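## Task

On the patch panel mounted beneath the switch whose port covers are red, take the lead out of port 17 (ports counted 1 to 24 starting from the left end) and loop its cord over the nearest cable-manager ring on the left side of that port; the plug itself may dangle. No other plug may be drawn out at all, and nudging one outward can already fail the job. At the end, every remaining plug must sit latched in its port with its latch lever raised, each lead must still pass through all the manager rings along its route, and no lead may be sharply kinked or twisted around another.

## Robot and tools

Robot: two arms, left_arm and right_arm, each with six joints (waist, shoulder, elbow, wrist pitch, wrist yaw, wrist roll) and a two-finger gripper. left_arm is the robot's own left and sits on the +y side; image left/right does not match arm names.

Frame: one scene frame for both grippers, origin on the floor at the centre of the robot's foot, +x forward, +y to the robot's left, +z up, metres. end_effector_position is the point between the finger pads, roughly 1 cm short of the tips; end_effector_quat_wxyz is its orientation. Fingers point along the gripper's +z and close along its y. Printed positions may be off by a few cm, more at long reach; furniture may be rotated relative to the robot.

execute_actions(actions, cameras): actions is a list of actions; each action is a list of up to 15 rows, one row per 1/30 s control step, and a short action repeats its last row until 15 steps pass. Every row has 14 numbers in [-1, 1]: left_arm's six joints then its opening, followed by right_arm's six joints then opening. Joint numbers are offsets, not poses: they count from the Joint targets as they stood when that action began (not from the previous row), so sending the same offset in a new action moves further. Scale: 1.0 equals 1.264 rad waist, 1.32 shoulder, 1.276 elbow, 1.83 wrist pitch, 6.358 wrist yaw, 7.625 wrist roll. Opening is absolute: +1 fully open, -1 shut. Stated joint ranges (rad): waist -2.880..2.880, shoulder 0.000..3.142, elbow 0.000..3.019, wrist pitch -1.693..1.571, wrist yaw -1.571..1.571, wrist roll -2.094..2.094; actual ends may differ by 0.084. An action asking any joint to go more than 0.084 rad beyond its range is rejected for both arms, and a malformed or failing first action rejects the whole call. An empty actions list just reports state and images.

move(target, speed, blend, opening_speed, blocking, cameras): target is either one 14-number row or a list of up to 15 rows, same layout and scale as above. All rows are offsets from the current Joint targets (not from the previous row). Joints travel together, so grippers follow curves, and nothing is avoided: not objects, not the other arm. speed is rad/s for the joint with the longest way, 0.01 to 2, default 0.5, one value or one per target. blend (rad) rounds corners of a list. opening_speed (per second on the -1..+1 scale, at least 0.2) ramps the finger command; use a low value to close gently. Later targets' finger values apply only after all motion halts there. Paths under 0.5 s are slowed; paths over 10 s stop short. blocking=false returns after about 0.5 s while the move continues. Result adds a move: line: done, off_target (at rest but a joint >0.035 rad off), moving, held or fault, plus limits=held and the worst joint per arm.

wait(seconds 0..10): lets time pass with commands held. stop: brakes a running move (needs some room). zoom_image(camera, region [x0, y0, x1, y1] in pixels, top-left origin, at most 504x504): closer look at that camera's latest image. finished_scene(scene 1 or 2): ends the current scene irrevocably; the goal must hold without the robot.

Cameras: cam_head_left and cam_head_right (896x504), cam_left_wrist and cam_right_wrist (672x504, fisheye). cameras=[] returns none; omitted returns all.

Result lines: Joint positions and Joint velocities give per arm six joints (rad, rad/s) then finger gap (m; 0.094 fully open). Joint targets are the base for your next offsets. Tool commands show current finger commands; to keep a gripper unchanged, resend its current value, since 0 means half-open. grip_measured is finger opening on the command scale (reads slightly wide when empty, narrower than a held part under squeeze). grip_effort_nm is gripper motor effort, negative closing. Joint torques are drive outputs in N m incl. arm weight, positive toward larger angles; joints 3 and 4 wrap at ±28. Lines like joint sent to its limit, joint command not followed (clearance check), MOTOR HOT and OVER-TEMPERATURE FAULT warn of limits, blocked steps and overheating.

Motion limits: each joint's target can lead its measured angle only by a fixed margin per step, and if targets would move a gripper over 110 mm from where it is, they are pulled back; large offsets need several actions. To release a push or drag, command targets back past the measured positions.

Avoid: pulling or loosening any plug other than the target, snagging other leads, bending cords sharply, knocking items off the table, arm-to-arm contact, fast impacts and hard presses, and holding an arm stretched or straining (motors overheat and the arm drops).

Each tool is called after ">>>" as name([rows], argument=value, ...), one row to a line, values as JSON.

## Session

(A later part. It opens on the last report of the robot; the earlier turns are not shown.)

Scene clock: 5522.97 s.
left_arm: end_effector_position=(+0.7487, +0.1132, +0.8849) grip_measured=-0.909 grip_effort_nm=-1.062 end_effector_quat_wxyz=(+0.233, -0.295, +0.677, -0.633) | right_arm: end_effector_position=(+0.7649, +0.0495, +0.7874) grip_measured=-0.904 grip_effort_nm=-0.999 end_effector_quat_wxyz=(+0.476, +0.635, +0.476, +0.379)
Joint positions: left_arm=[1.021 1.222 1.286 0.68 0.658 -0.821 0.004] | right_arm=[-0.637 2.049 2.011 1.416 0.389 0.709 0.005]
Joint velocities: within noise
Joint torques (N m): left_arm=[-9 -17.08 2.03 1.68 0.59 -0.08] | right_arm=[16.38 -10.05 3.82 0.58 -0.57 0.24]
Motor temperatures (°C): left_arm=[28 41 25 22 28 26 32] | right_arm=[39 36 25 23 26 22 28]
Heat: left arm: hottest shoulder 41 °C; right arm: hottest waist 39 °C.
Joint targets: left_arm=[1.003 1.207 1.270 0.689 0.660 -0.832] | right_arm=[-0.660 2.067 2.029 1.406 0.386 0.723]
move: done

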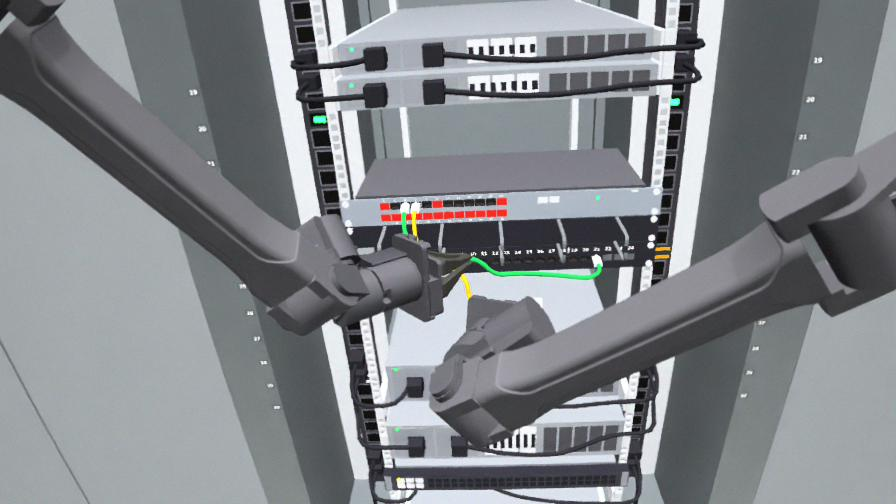

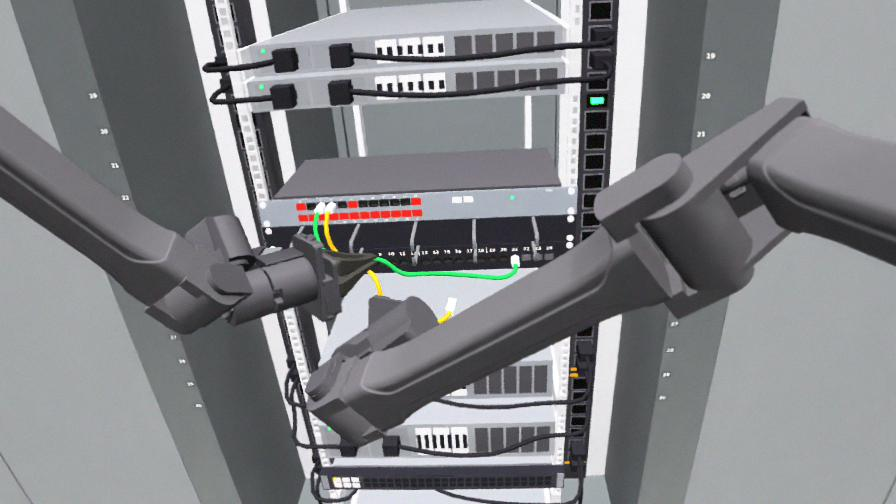

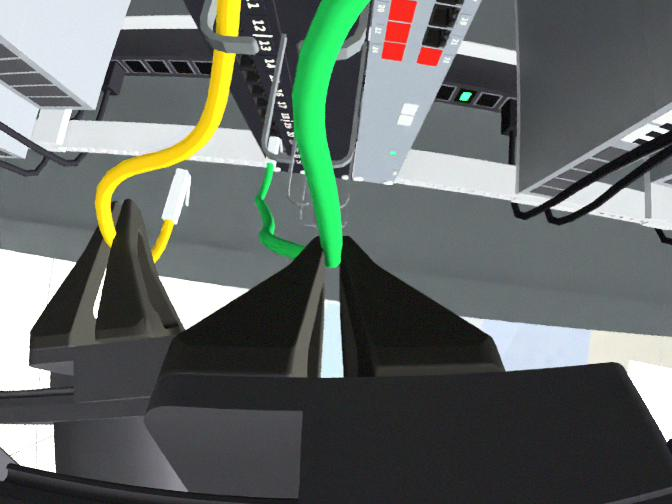

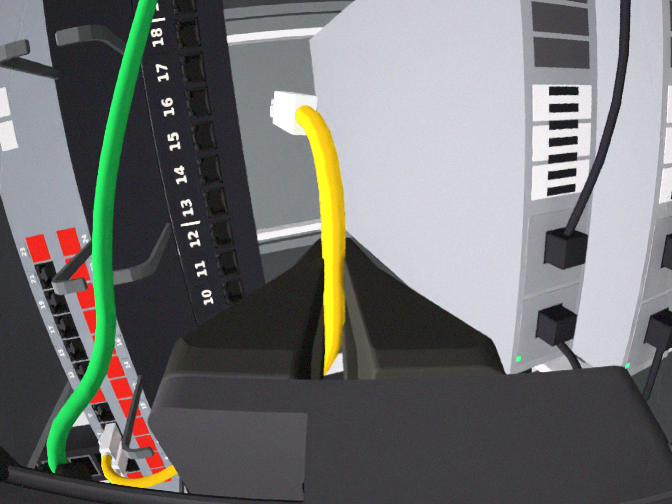

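>>> move(target=[0.053,0.0182,0.125,-0.217,0.0264,0.031,-0.97,0,0,0,0,0,0,-0.97], speed=0.2)

Scene clock: 5599.80 s.
left_arm: end_effector_position=(+0.7533, +0.1064, +0.8809) grip_measured=-0.909 grip_effort_nm=-1.062 end_effector_quat_wxyz=(+0.172, -0.201, +0.715, -0.647) | right_arm: end_effector_position=(+0.7649, +0.0496, +0.7873) grip_measured=-0.904 grip_effort_nm=-0.999 end_effector_quat_wxyz=(+0.475, +0.636, +0.476, +0.379)
Joint positions: left_arm=[1.054 1.217 1.419 0.308 0.818 -0.609 0.004] | right_arm=[-0.637 2.049 2.011 1.416 0.389 0.711 0.005]
Joint velocities: within noise
Joint torques (N m): left_arm=[-5.89 -16.44 4.81 0.49 0.92 0.15] | right_arm=[16.21 -9.99 3.85 0.59 -0.6 0.23]
Motor temperatures (°C): left_arm=[28 42 25 22 28 26 33] | right_arm=[38 34 26 23 26 21 28]
Heat: left arm: hottest shoulder 42 °C; right arm: hottest waist 38 °C.
Joint targets: left_arm=[1.070 1.231 1.429 0.292 0.827 -0.596] | right_arm=[-0.660 2.067 2.029 1.405 0.386 0.723]
move: done

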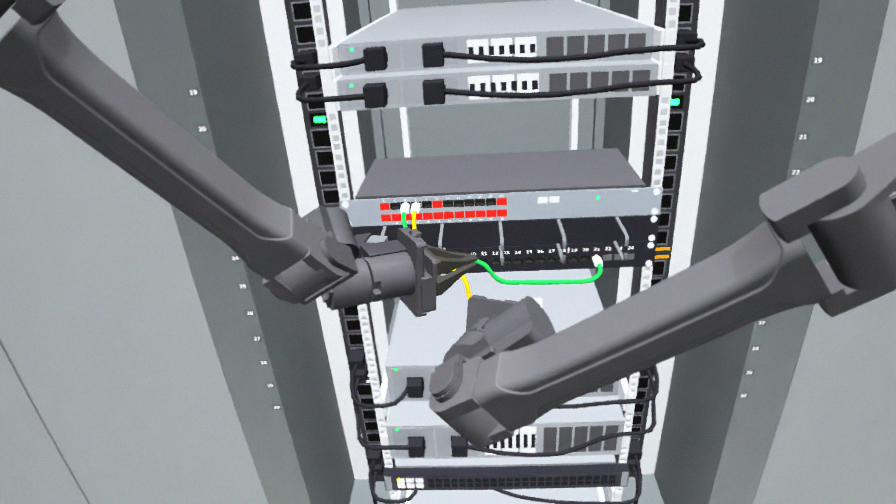

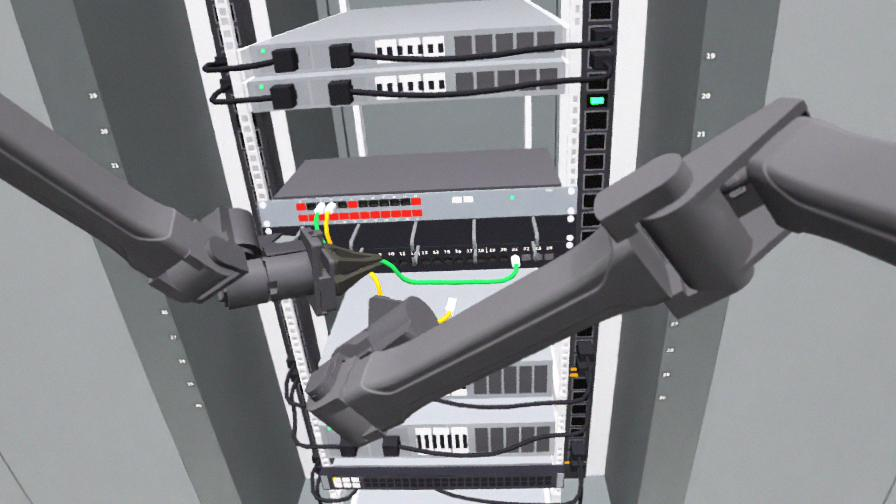

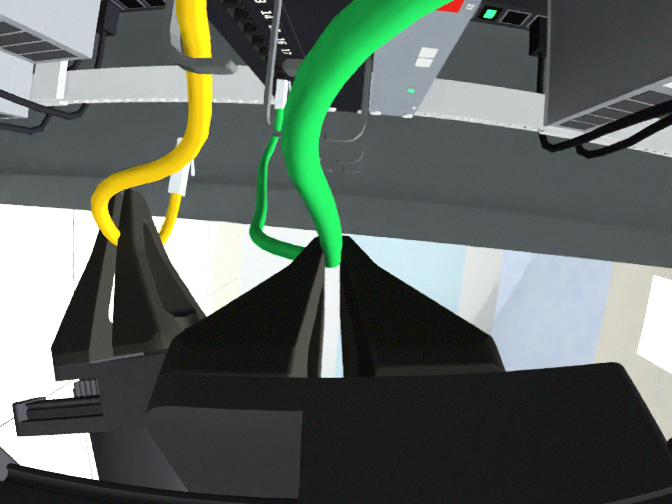

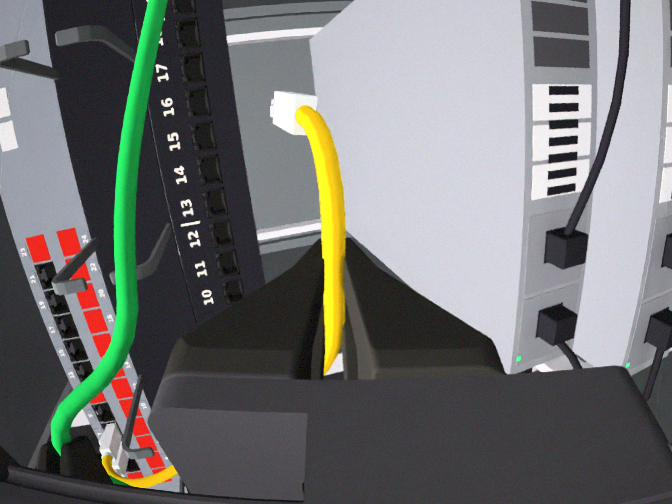

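>>> move(target=[0.053,0.0182,0.125,-0.217,0.0264,0.031,-0.97,0,0,0,0,0,0,-0.97], speed=0.2)

Scene clock: 5607.27 s.
left_arm: end_effector_position=(+0.7251, +0.1175, +0.8691) grip_measured=-0.911 grip_effort_nm=-1.057 end_effector_quat_wxyz=(+0.117, -0.096, +0.738, -0.657) | right_arm: end_effector_position=(+0.7649, +0.0496, +0.7873) grip_measured=-0.904 grip_effort_nm=-0.999 end_effector_quat_wxyz=(+0.475, +0.636, +0.476, +0.379)
Joint positions: left_arm=[1.126 1.215 1.498 -0.069 0.985 -0.307 0.004] | right_arm=[-0.637 2.049 2.011 1.416 0.389 0.711 0.005]
Joint velocities: within noise
Joint torques (N m): left_arm=[-5.6 -15.44 11.07 -0.68 1.02 -0.44] | right_arm=[16.79 -10.11 3.81 0.65 -0.6 0.23]
Motor temperatures (°C): left_arm=[28 41 26 22 28 26 33] | right_arm=[38 34 26 23 26 21 28]
Heat: left arm: hottest shoulder 41 °C; right arm: hottest waist 38 °C.
Joint targets: left_arm=[1.137 1.255 1.589 -0.105 0.995 -0.360] | right_arm=[-0.660 2.067 2.029 1.405 0.386 0.723]
move: off_target (left_arm); left_arm: the elbow is farthest, 0.090 rad from its target

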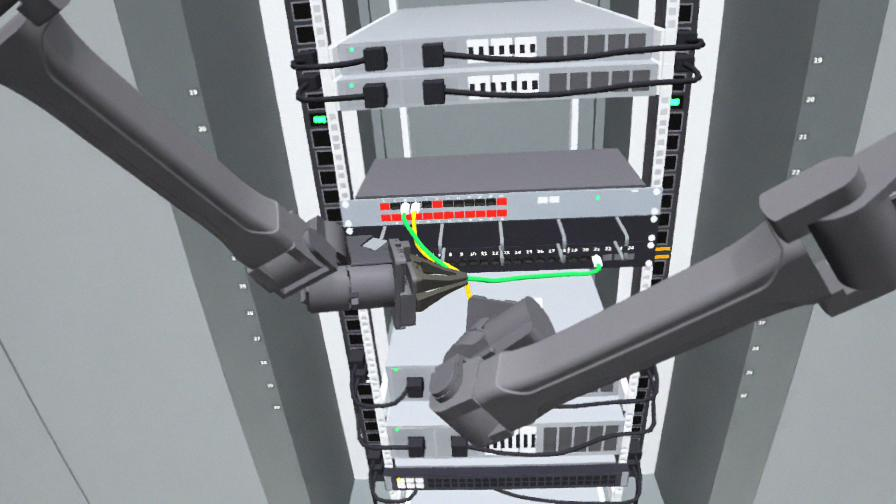

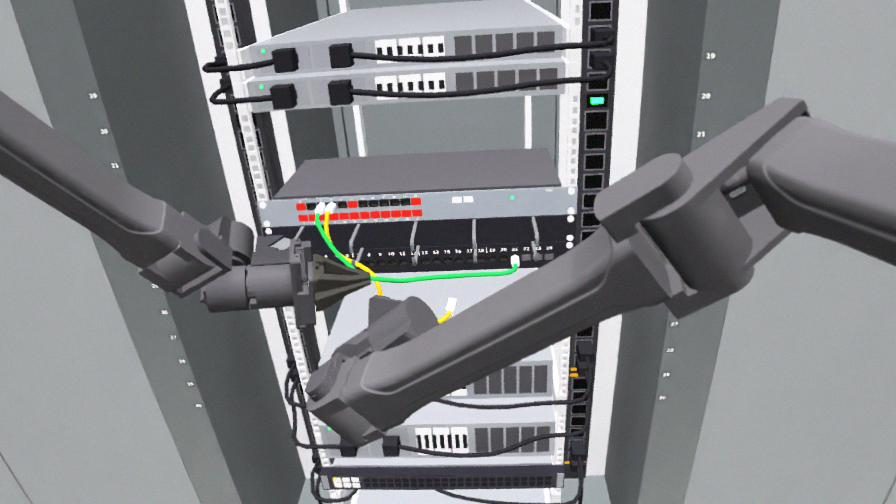

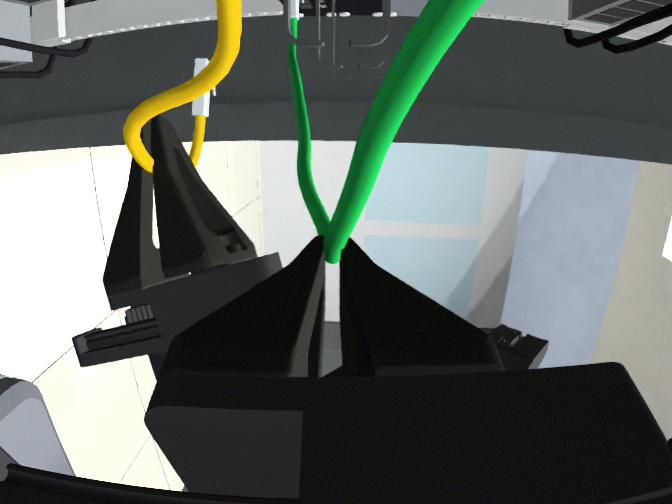

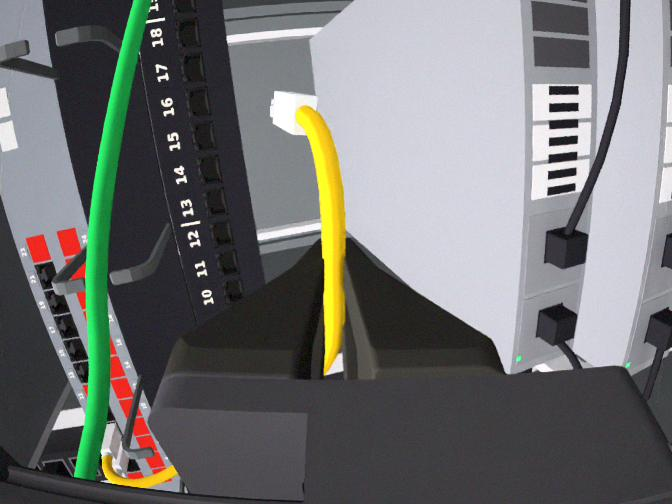

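>>> move(target=[-0.0767,-0.0636,-0.1763,0.2372,-0.0283,-0.0345,-0.97,0,0,0,0,0,0,-0.97], speed=0.2)

Scene clock: 5625.13 s.
left_arm: end_effector_position=(+0.7440, +0.1119, +0.8847) grip_measured=-0.911 grip_effort_nm=-1.062 end_effector_quat_wxyz=(+0.171, -0.203, +0.718, -0.643) | right_arm: end_effector_position=(+0.7649, +0.0496, +0.7873) grip_measured=-0.904 grip_effort_nm=-0.994 end_effector_quat_wxyz=(+0.475, +0.636, +0.476, +0.379)
Joint positions: left_arm=[1.061 1.19 1.377 0.319 0.814 -0.611 0.004] | right_arm=[-0.637 2.049 2.011 1.416 0.389 0.711 0.005]
Joint velocities: within noise
Joint torques (N m): left_arm=[-8.82 -18.43 2.99 1.58 0.62 -0.08] | right_arm=[16.5 -10.05 3.92 0.61 -0.58 0.24]
Motor temperatures (°C): left_arm=[27 39 31 22 29 26 33] | right_arm=[37 34 26 23 26 21 28]
Heat: left arm: hottest shoulder 39 °C; right arm: hottest waist 37 °C.
Joint targets: left_arm=[1.040 1.171 1.364 0.329 0.815 -0.622] | right_arm=[-0.660 2.067 2.029 1.405 0.386 0.723]
move: done

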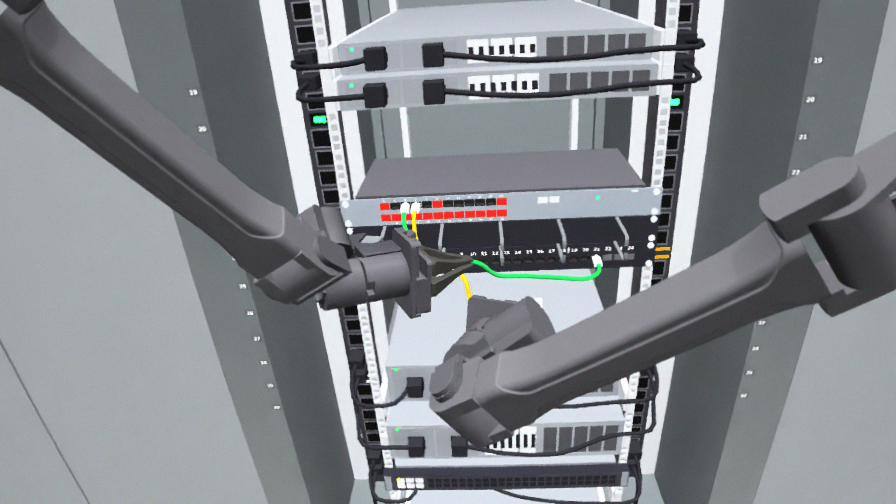

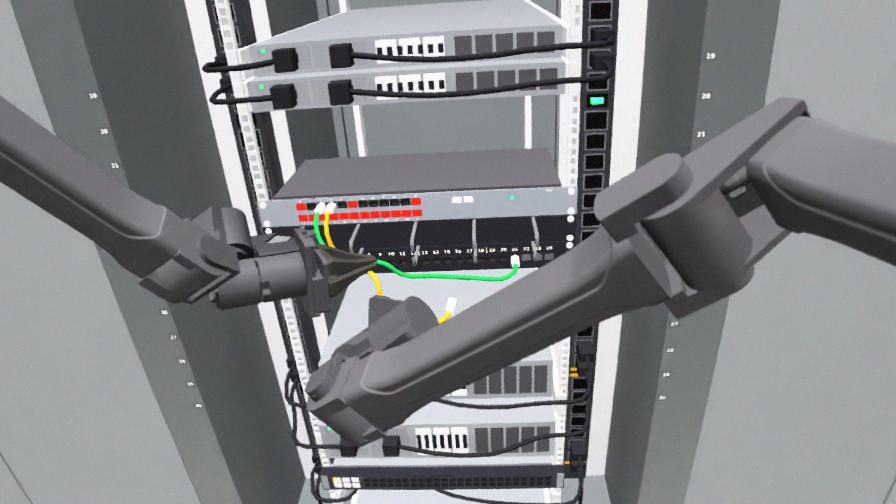

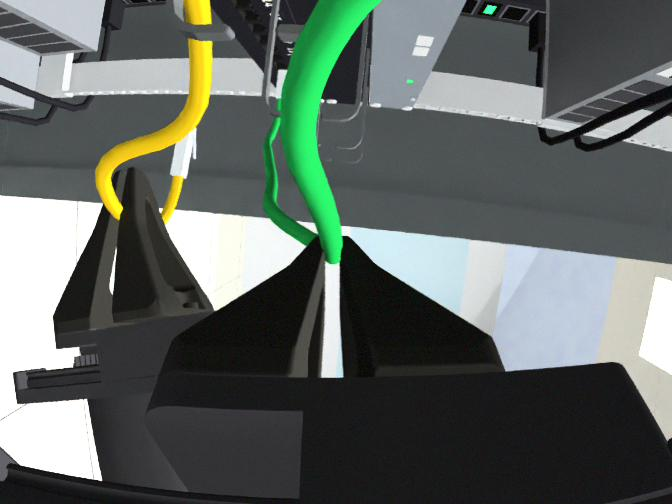

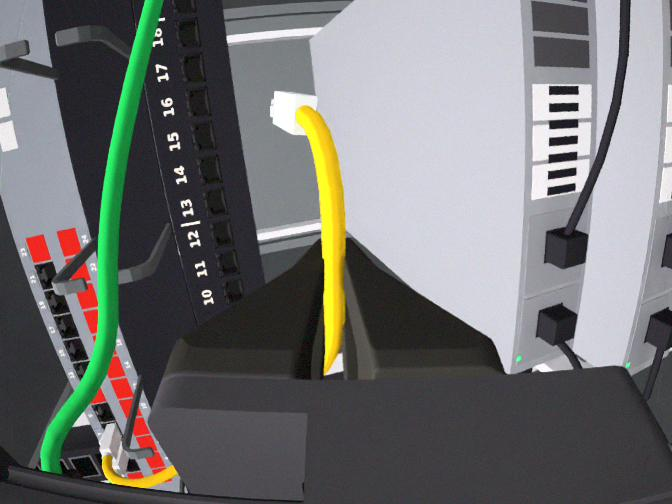

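>>> move(target=[-0.004,-0.0216,-0.0306,0.0057,0,0,-0.97,0,0,0,0,0,0,-0.97], speed=0.1)

Scene clock: 5651.67 s.
left_arm: end_effector_position=(+0.7369, +0.1110, +0.8924) grip_measured=-0.911 grip_effort_nm=-1.057 end_effector_quat_wxyz=(+0.170, -0.204, +0.716, -0.645) | right_arm: end_effector_position=(+0.7649, +0.0496, +0.7873) grip_measured=-0.904 grip_effort_nm=-0.994 end_effector_quat_wxyz=(+0.475, +0.636, +0.476, +0.379)
Joint positions: left_arm=[1.051 1.169 1.344 0.331 0.809 -0.612 0.004] | right_arm=[-0.637 2.049 2.011 1.416 0.389 0.711 0.005]
Joint velocities: within noise
Joint torques (N m): left_arm=[-8.35 -18.49 2.47 1.47 0.82 -0.05] | right_arm=[16.26 -9.99 3.82 0.54 -0.59 0.22]
Motor temperatures (°C): left_arm=[28 41 28 22 29 26 33] | right_arm=[37 34 26 23 26 21 28]
Heat: left arm: hottest shoulder 41 °C; right arm: hottest waist 37 °C.
Joint targets: left_arm=[1.035 1.142 1.325 0.339 0.815 -0.622] | right_arm=[-0.660 2.067 2.029 1.405 0.386 0.723]
move: done

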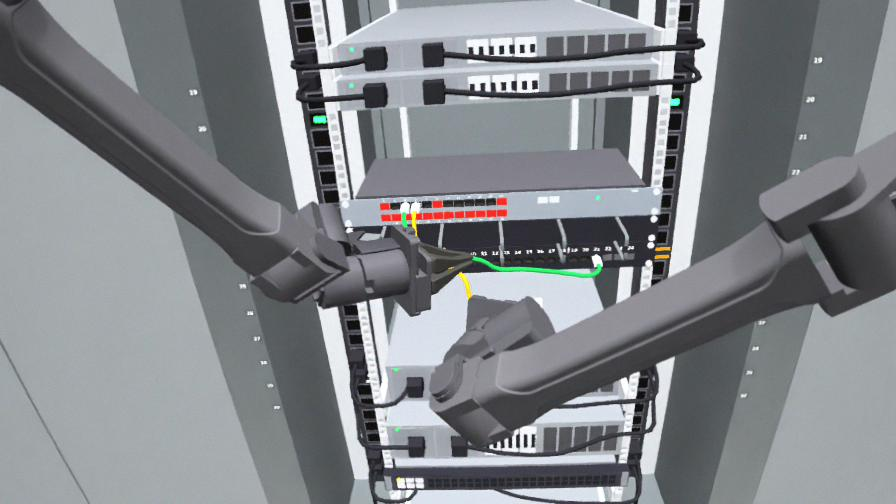

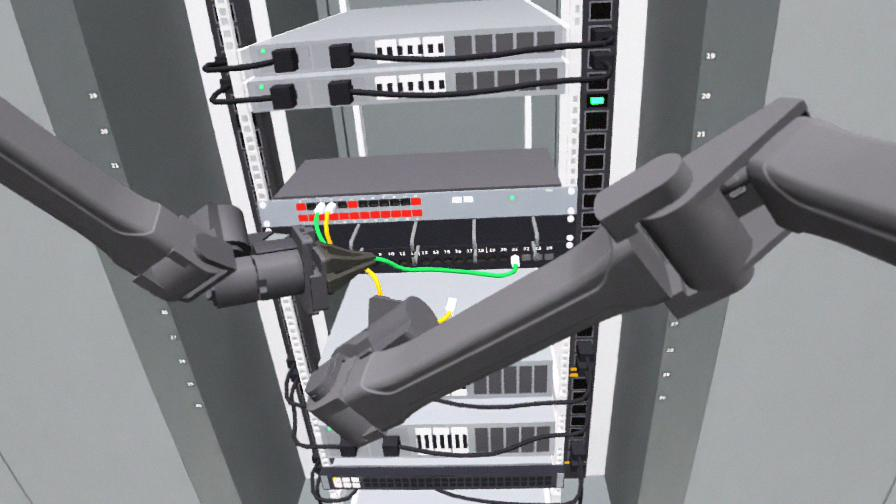

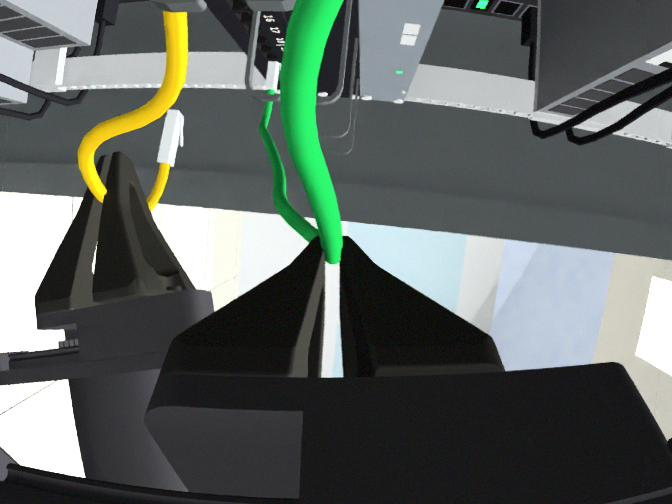

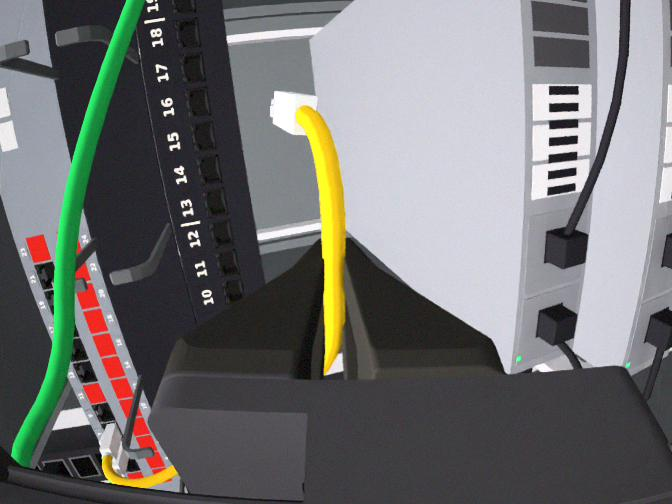

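>>> move(target=[0,0,0,0,0,0,-0.97,0.0657,-0.0856,-0.0792,0.018,0.0014,-0.0117,-0.97], speed=0.1)

>>> zoom_image(camera="cam_left_wrist", region=[120, 50, 360, 270])

Scene clock: 5733.17 s.
left_arm: end_effector_position=(+0.7368, +0.1109, +0.8924) grip_measured=-0.911 grip_effort_nm=-1.062 end_effector_quat_wxyz=(+0.171, -0.204, +0.716, -0.645) | right_arm: end_effector_position=(+0.7763, +0.0389, +0.8196) grip_measured=-0.904 grip_effort_nm=-0.994 end_effector_quat_wxyz=(+0.480, +0.628, +0.487, +0.371)
Joint positions: left_arm=[1.051 1.169 1.344 0.333 0.809 -0.613 0.004] | right_arm=[-0.607 1.972 1.936 1.423 0.395 0.647 0.005]
Joint velocities: within noise
Joint torques (N m): left_arm=[-8.18 -18.61 2.5 1.46 0.81 -0.07] | right_arm=[20.13 -12.92 1.68 1.65 -0.51 -0.04]
Motor temperatures (°C): left_arm=[27 40 26 22 29 26 33] | right_arm=[37 34 26 23 26 21 28]
Heat: left arm: hottest shoulder 40 °C; right arm: hottest waist 37 °C.
Joint targets: left_arm=[1.035 1.142 1.325 0.339 0.815 -0.623] | right_arm=[-0.577 1.954 1.928 1.438 0.395 0.634]
move: done

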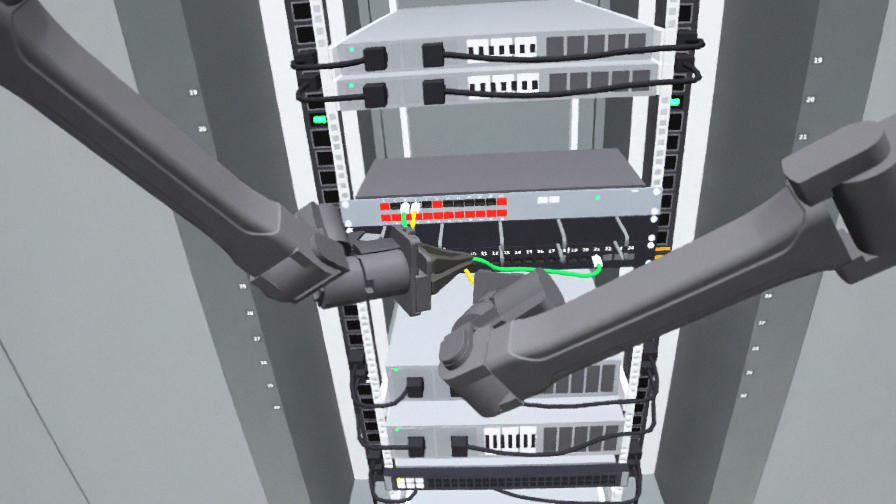

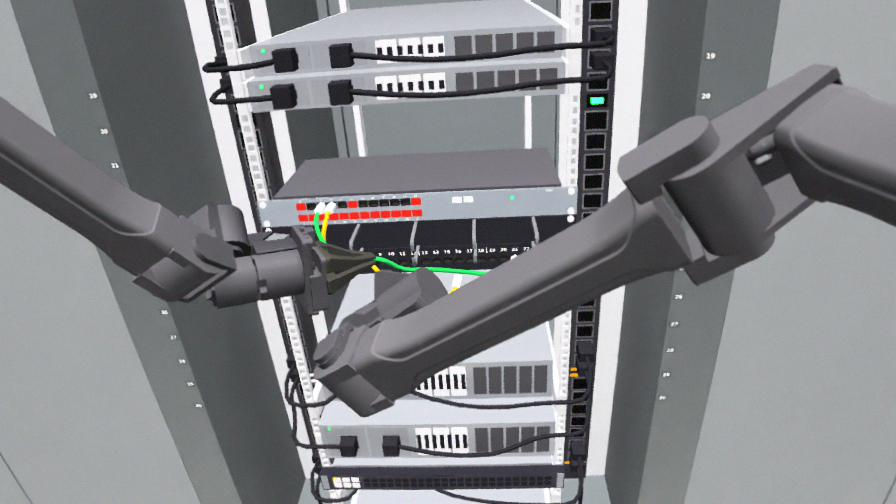

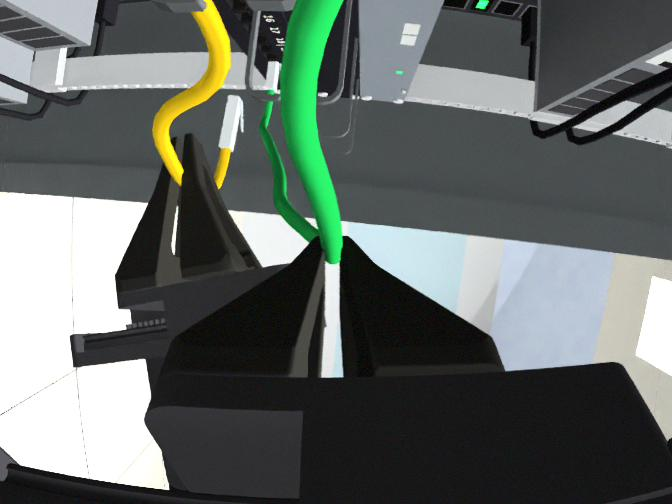

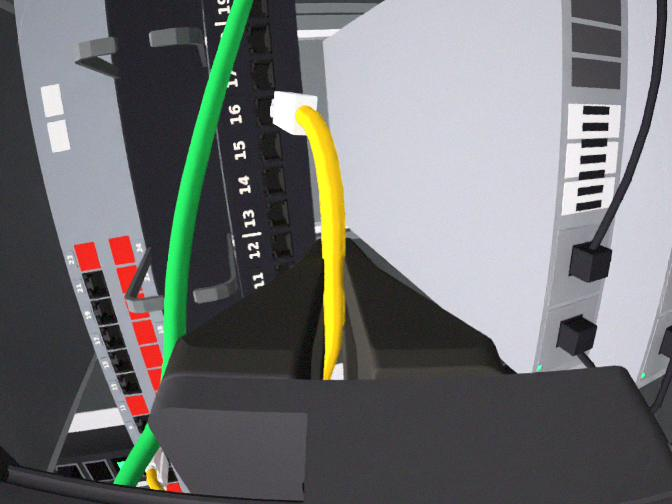

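Scaled by 2.100 from the camera's 672x504 image, which has a finer 960x720 frame.

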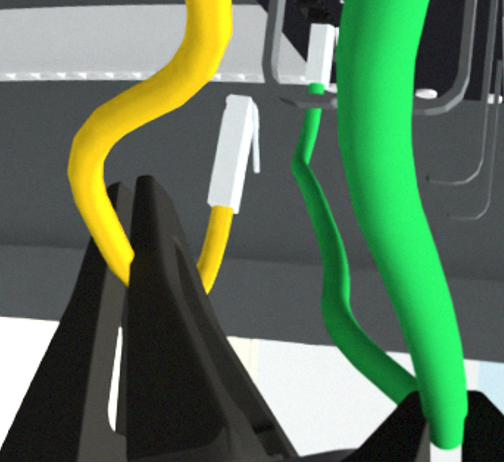

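>>> move(target=[0,0,0,0,0,0,-0.97,0.018,-0.0306,-0.0388,0.0105,0.0007,-0.0035,-0.97], speed=0.1, cameras=["cam_left_wrist","cam_right_wrist"])

>>> zoom_image(camera="cam_left_wrist", region=[120, 0, 360, 270])

Scene clock: 5744.93 s.
left_arm: end_effector_position=(+0.7368, +0.1109, +0.8925) grip_measured=-0.911 grip_effort_nm=-1.062 end_effector_quat_wxyz=(+0.171, -0.204, +0.716, -0.646) | right_arm: end_effector_position=(+0.7780, +0.0332, +0.8394) grip_measured=-0.904 grip_effort_nm=-1.004 end_effector_quat_wxyz=(+0.482, +0.627, +0.487, +0.370)
Joint positions: left_arm=[1.051 1.169 1.344 0.333 0.809 -0.613 0.004] | right_arm=[-0.586 1.931 1.887 1.443 0.4 0.619 0.005]
Joint velocities: within noise
Joint torques (N m): left_arm=[-8.47 -18.73 2.5 1.4 0.83 -0.07] | right_arm=[19.96 -12.86 1.55 1.5 -0.52 -0.04]
Motor temperatures (°C): left_arm=[27 40 26 22 29 26 33] | right_arm=[38 33 26 23 26 21 28]
Heat: left arm: hottest shoulder 40 °C; right arm: hottest waist 38 °C.
Joint targets: left_arm=[1.035 1.142 1.325 0.340 0.815 -0.622] | right_arm=[-0.554 1.914 1.879 1.457 0.399 0.607]
move: done
Images, in order (width x height): cam_left_wrist 672x504, cam_right_wrist 672x504.

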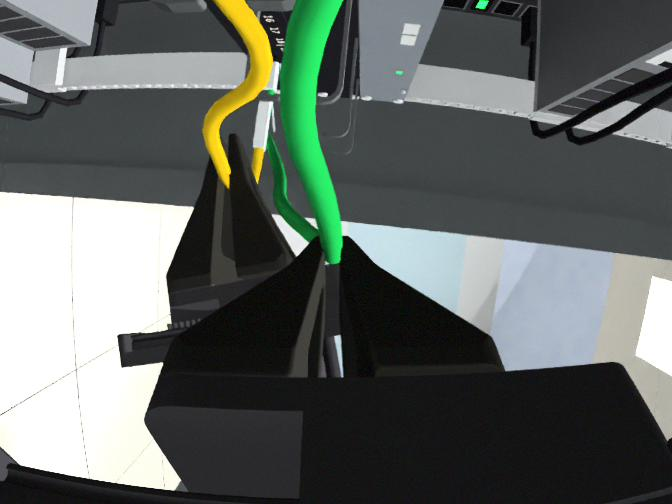

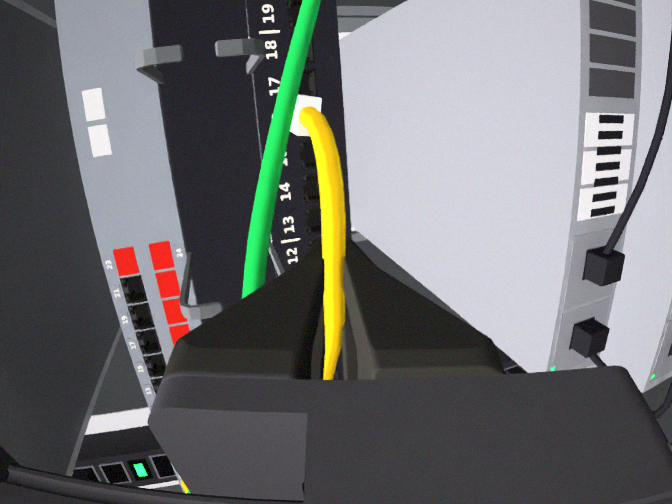

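Scaled by 1.867 from the camera's 672x504 image, which has a finer 960x720 frame.

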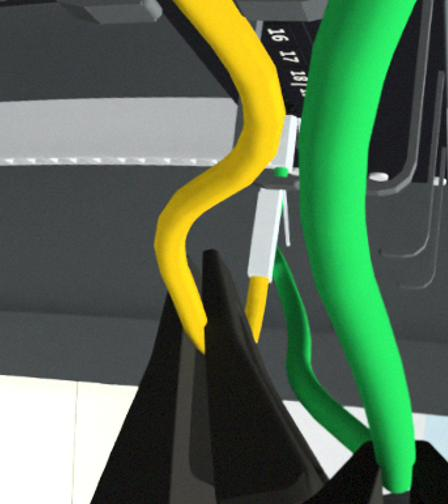

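>>> move(target=[0,0,0,0,0,0,-0.97,0.0234,-0.0398,-0.0504,0.0137,0.0009,-0.0046,-0.97], speed=0.1)

>>> zoom_image(camera="cam_left_wrist", region=[180, 0, 420, 270])

>>> zoom_image(camera="cam_right_wrist", region=[150, 50, 400, 330])

Scene clock: 5756.30 s.
left_arm: end_effector_position=(+0.7381, +0.1107, +0.8960) grip_measured=-0.911 grip_effort_nm=-1.067 end_effector_quat_wxyz=(+0.172, -0.204, +0.714, -0.647) | right_arm: end_effector_position=(+0.7723, +0.0303, +0.8554) grip_measured=-0.904 grip_effort_nm=-0.999 end_effector_quat_wxyz=(+0.480, +0.625, +0.496, +0.365)
Joint positions: left_arm=[1.047 1.165 1.344 0.333 0.809 -0.613 0.004] | right_arm=[-0.565 1.889 1.82 1.465 0.409 0.584 0.005]
Joint velocities: within noise
Joint torques (N m): left_arm=[-8 -18.37 2.5 1.44 0.81 -0.05] | right_arm=[20.31 -13.22 1.59 1.7 -0.65 -0.05]
Motor temperatures (°C): left_arm=[27 41 26 22 30 26 33] | right_arm=[38 34 26 23 26 21 28]
Heat: left arm: hottest shoulder 41 °C; right arm: hottest waist 38 °C.
Joint targets: left_arm=[1.035 1.142 1.325 0.340 0.815 -0.623] | right_arm=[-0.525 1.861 1.815 1.483 0.405 0.572]
move: off_target (right_arm); right_arm: the waist is farthest, 0.041 rad from its target

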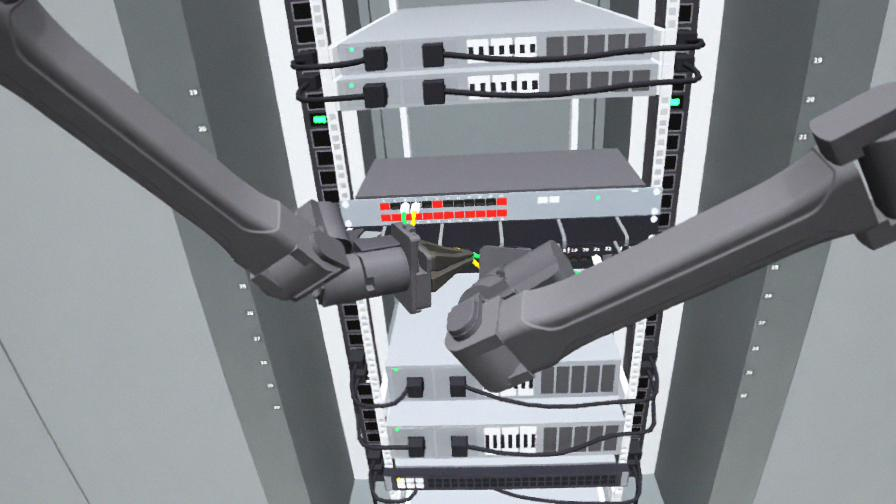

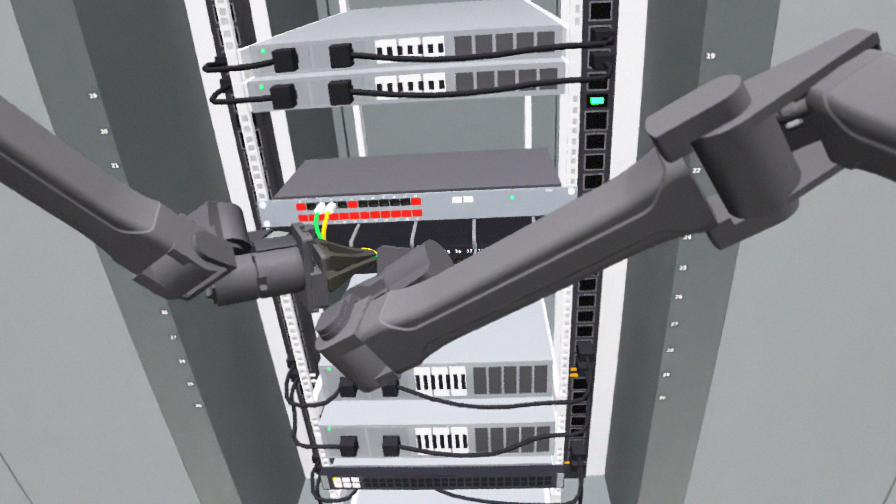

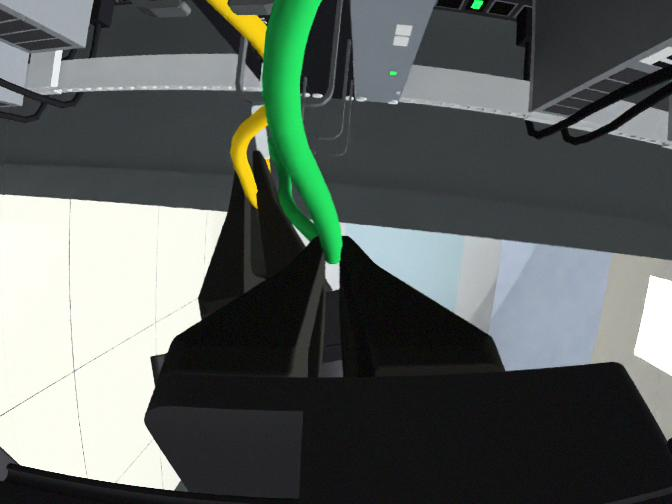

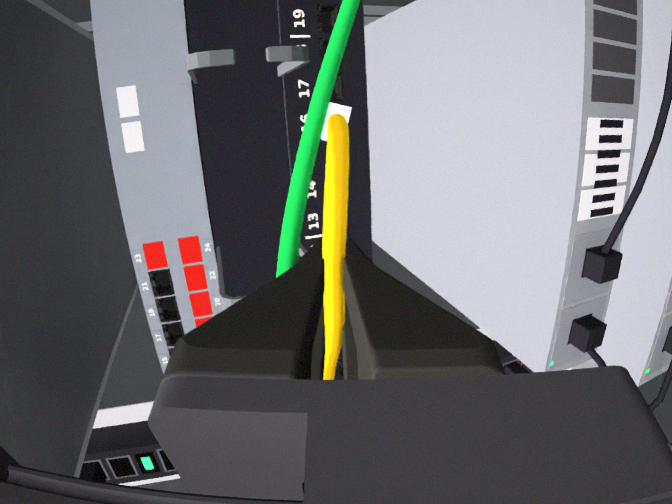

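Scaled by 1.867 from the camera's 672x504 image, which has a finer 960x720 frame.

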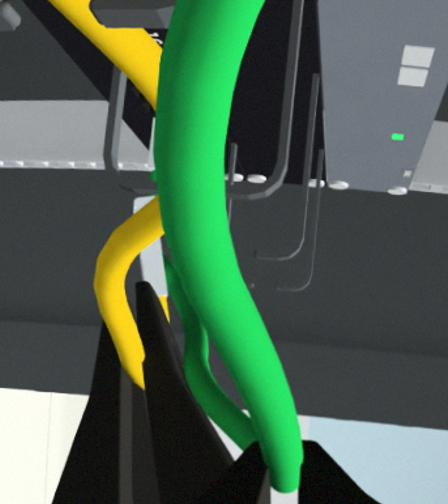

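Scaled by 1.800 from the camera's 672x504 image, which has a finer 960x720 frame.

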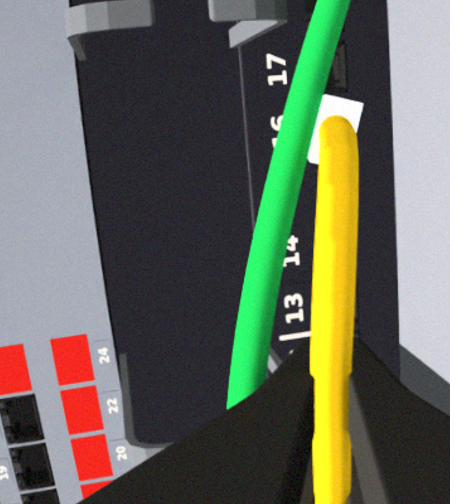

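>>> zoom_image(camera="cam_head_right", region=[290, 190, 480, 310])

>>> zoom_image(camera="cam_head_left", region=[400, 190, 600, 310])

Scaled by 2.653 from the camera's 896x504 image, which has a finer 1280x720 frame.

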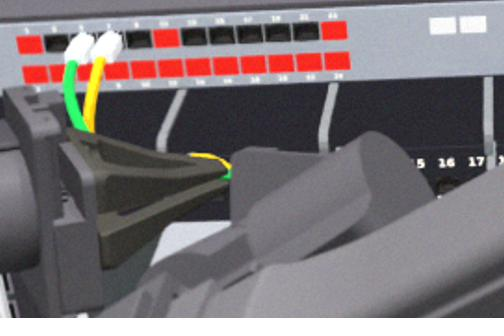

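Scaled by 2.520 from the camera's 896x504 image, which has a finer 1280x720 frame.

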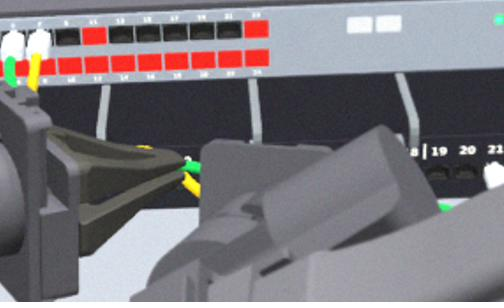

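>>> move(target=[-0.0198,-0.0174,0.0408,-0.0311,0,0,-0.97,0,0,0,0,0,0,-0.97], speed=0.1, cameras=["cam_left_wrist","cam_right_wrist","cam_head_left"])

Scene clock: 5828.07 s.
left_arm: end_effector_position=(+0.7421, +0.1070, +0.9062) grip_measured=-0.911 grip_effort_nm=-1.062 end_effector_quat_wxyz=(+0.162, -0.206, +0.710, -0.653) | right_arm: end_effector_position=(+0.7745, +0.0295, +0.8606) grip_measured=-0.904 grip_effort_nm=-0.994 end_effector_quat_wxyz=(+0.481, +0.626, +0.492, +0.366)
Joint positions: left_arm=[1.029 1.154 1.357 0.291 0.809 -0.614 0.004] | right_arm=[-0.559 1.884 1.82 1.467 0.409 0.583 0.005]
Joint velocities: within noise
Joint torques (N m): left_arm=[-8.47 -19.19 5.46 0.81 0.83 -0.06] | right_arm=[20.19 -12.86 1.58 1.52 -0.67 -0.01]
Motor temperatures (°C): left_arm=[27 45 26 22 30 26 34] | right_arm=[40 35 25 23 27 21 28]
Heat: left arm: hottest shoulder 45 °C; right arm: hottest waist 40 °C.
Joint targets: left_arm=[1.010 1.119 1.377 0.282 0.815 -0.623] | right_arm=[-0.524 1.861 1.815 1.482 0.405 0.572]
move: done
Images, in order (width x height): cam_head_left 896x504, cam_left_wrist 672x504, cam_right_wrist 672x504.

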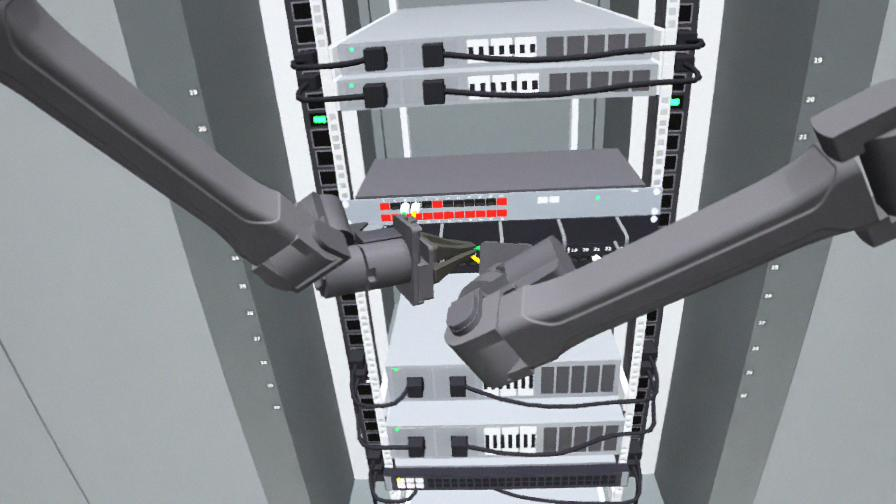

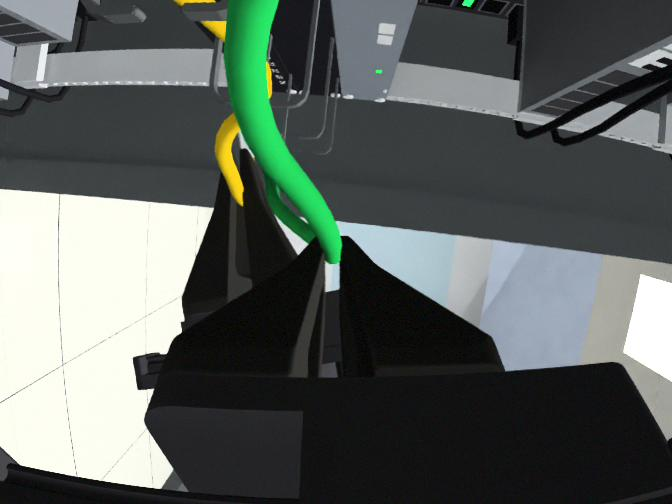

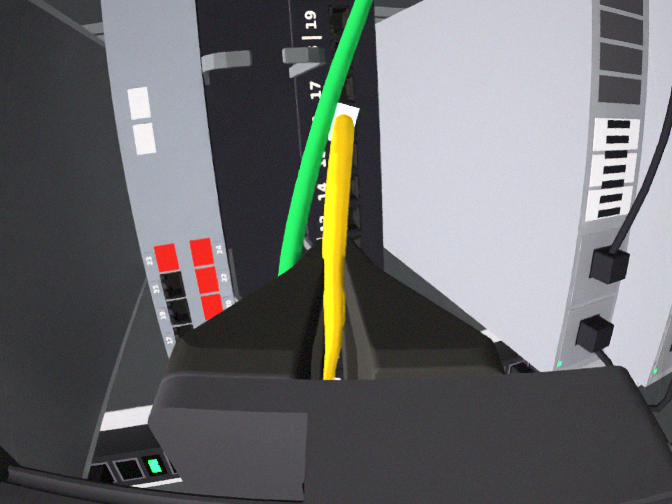

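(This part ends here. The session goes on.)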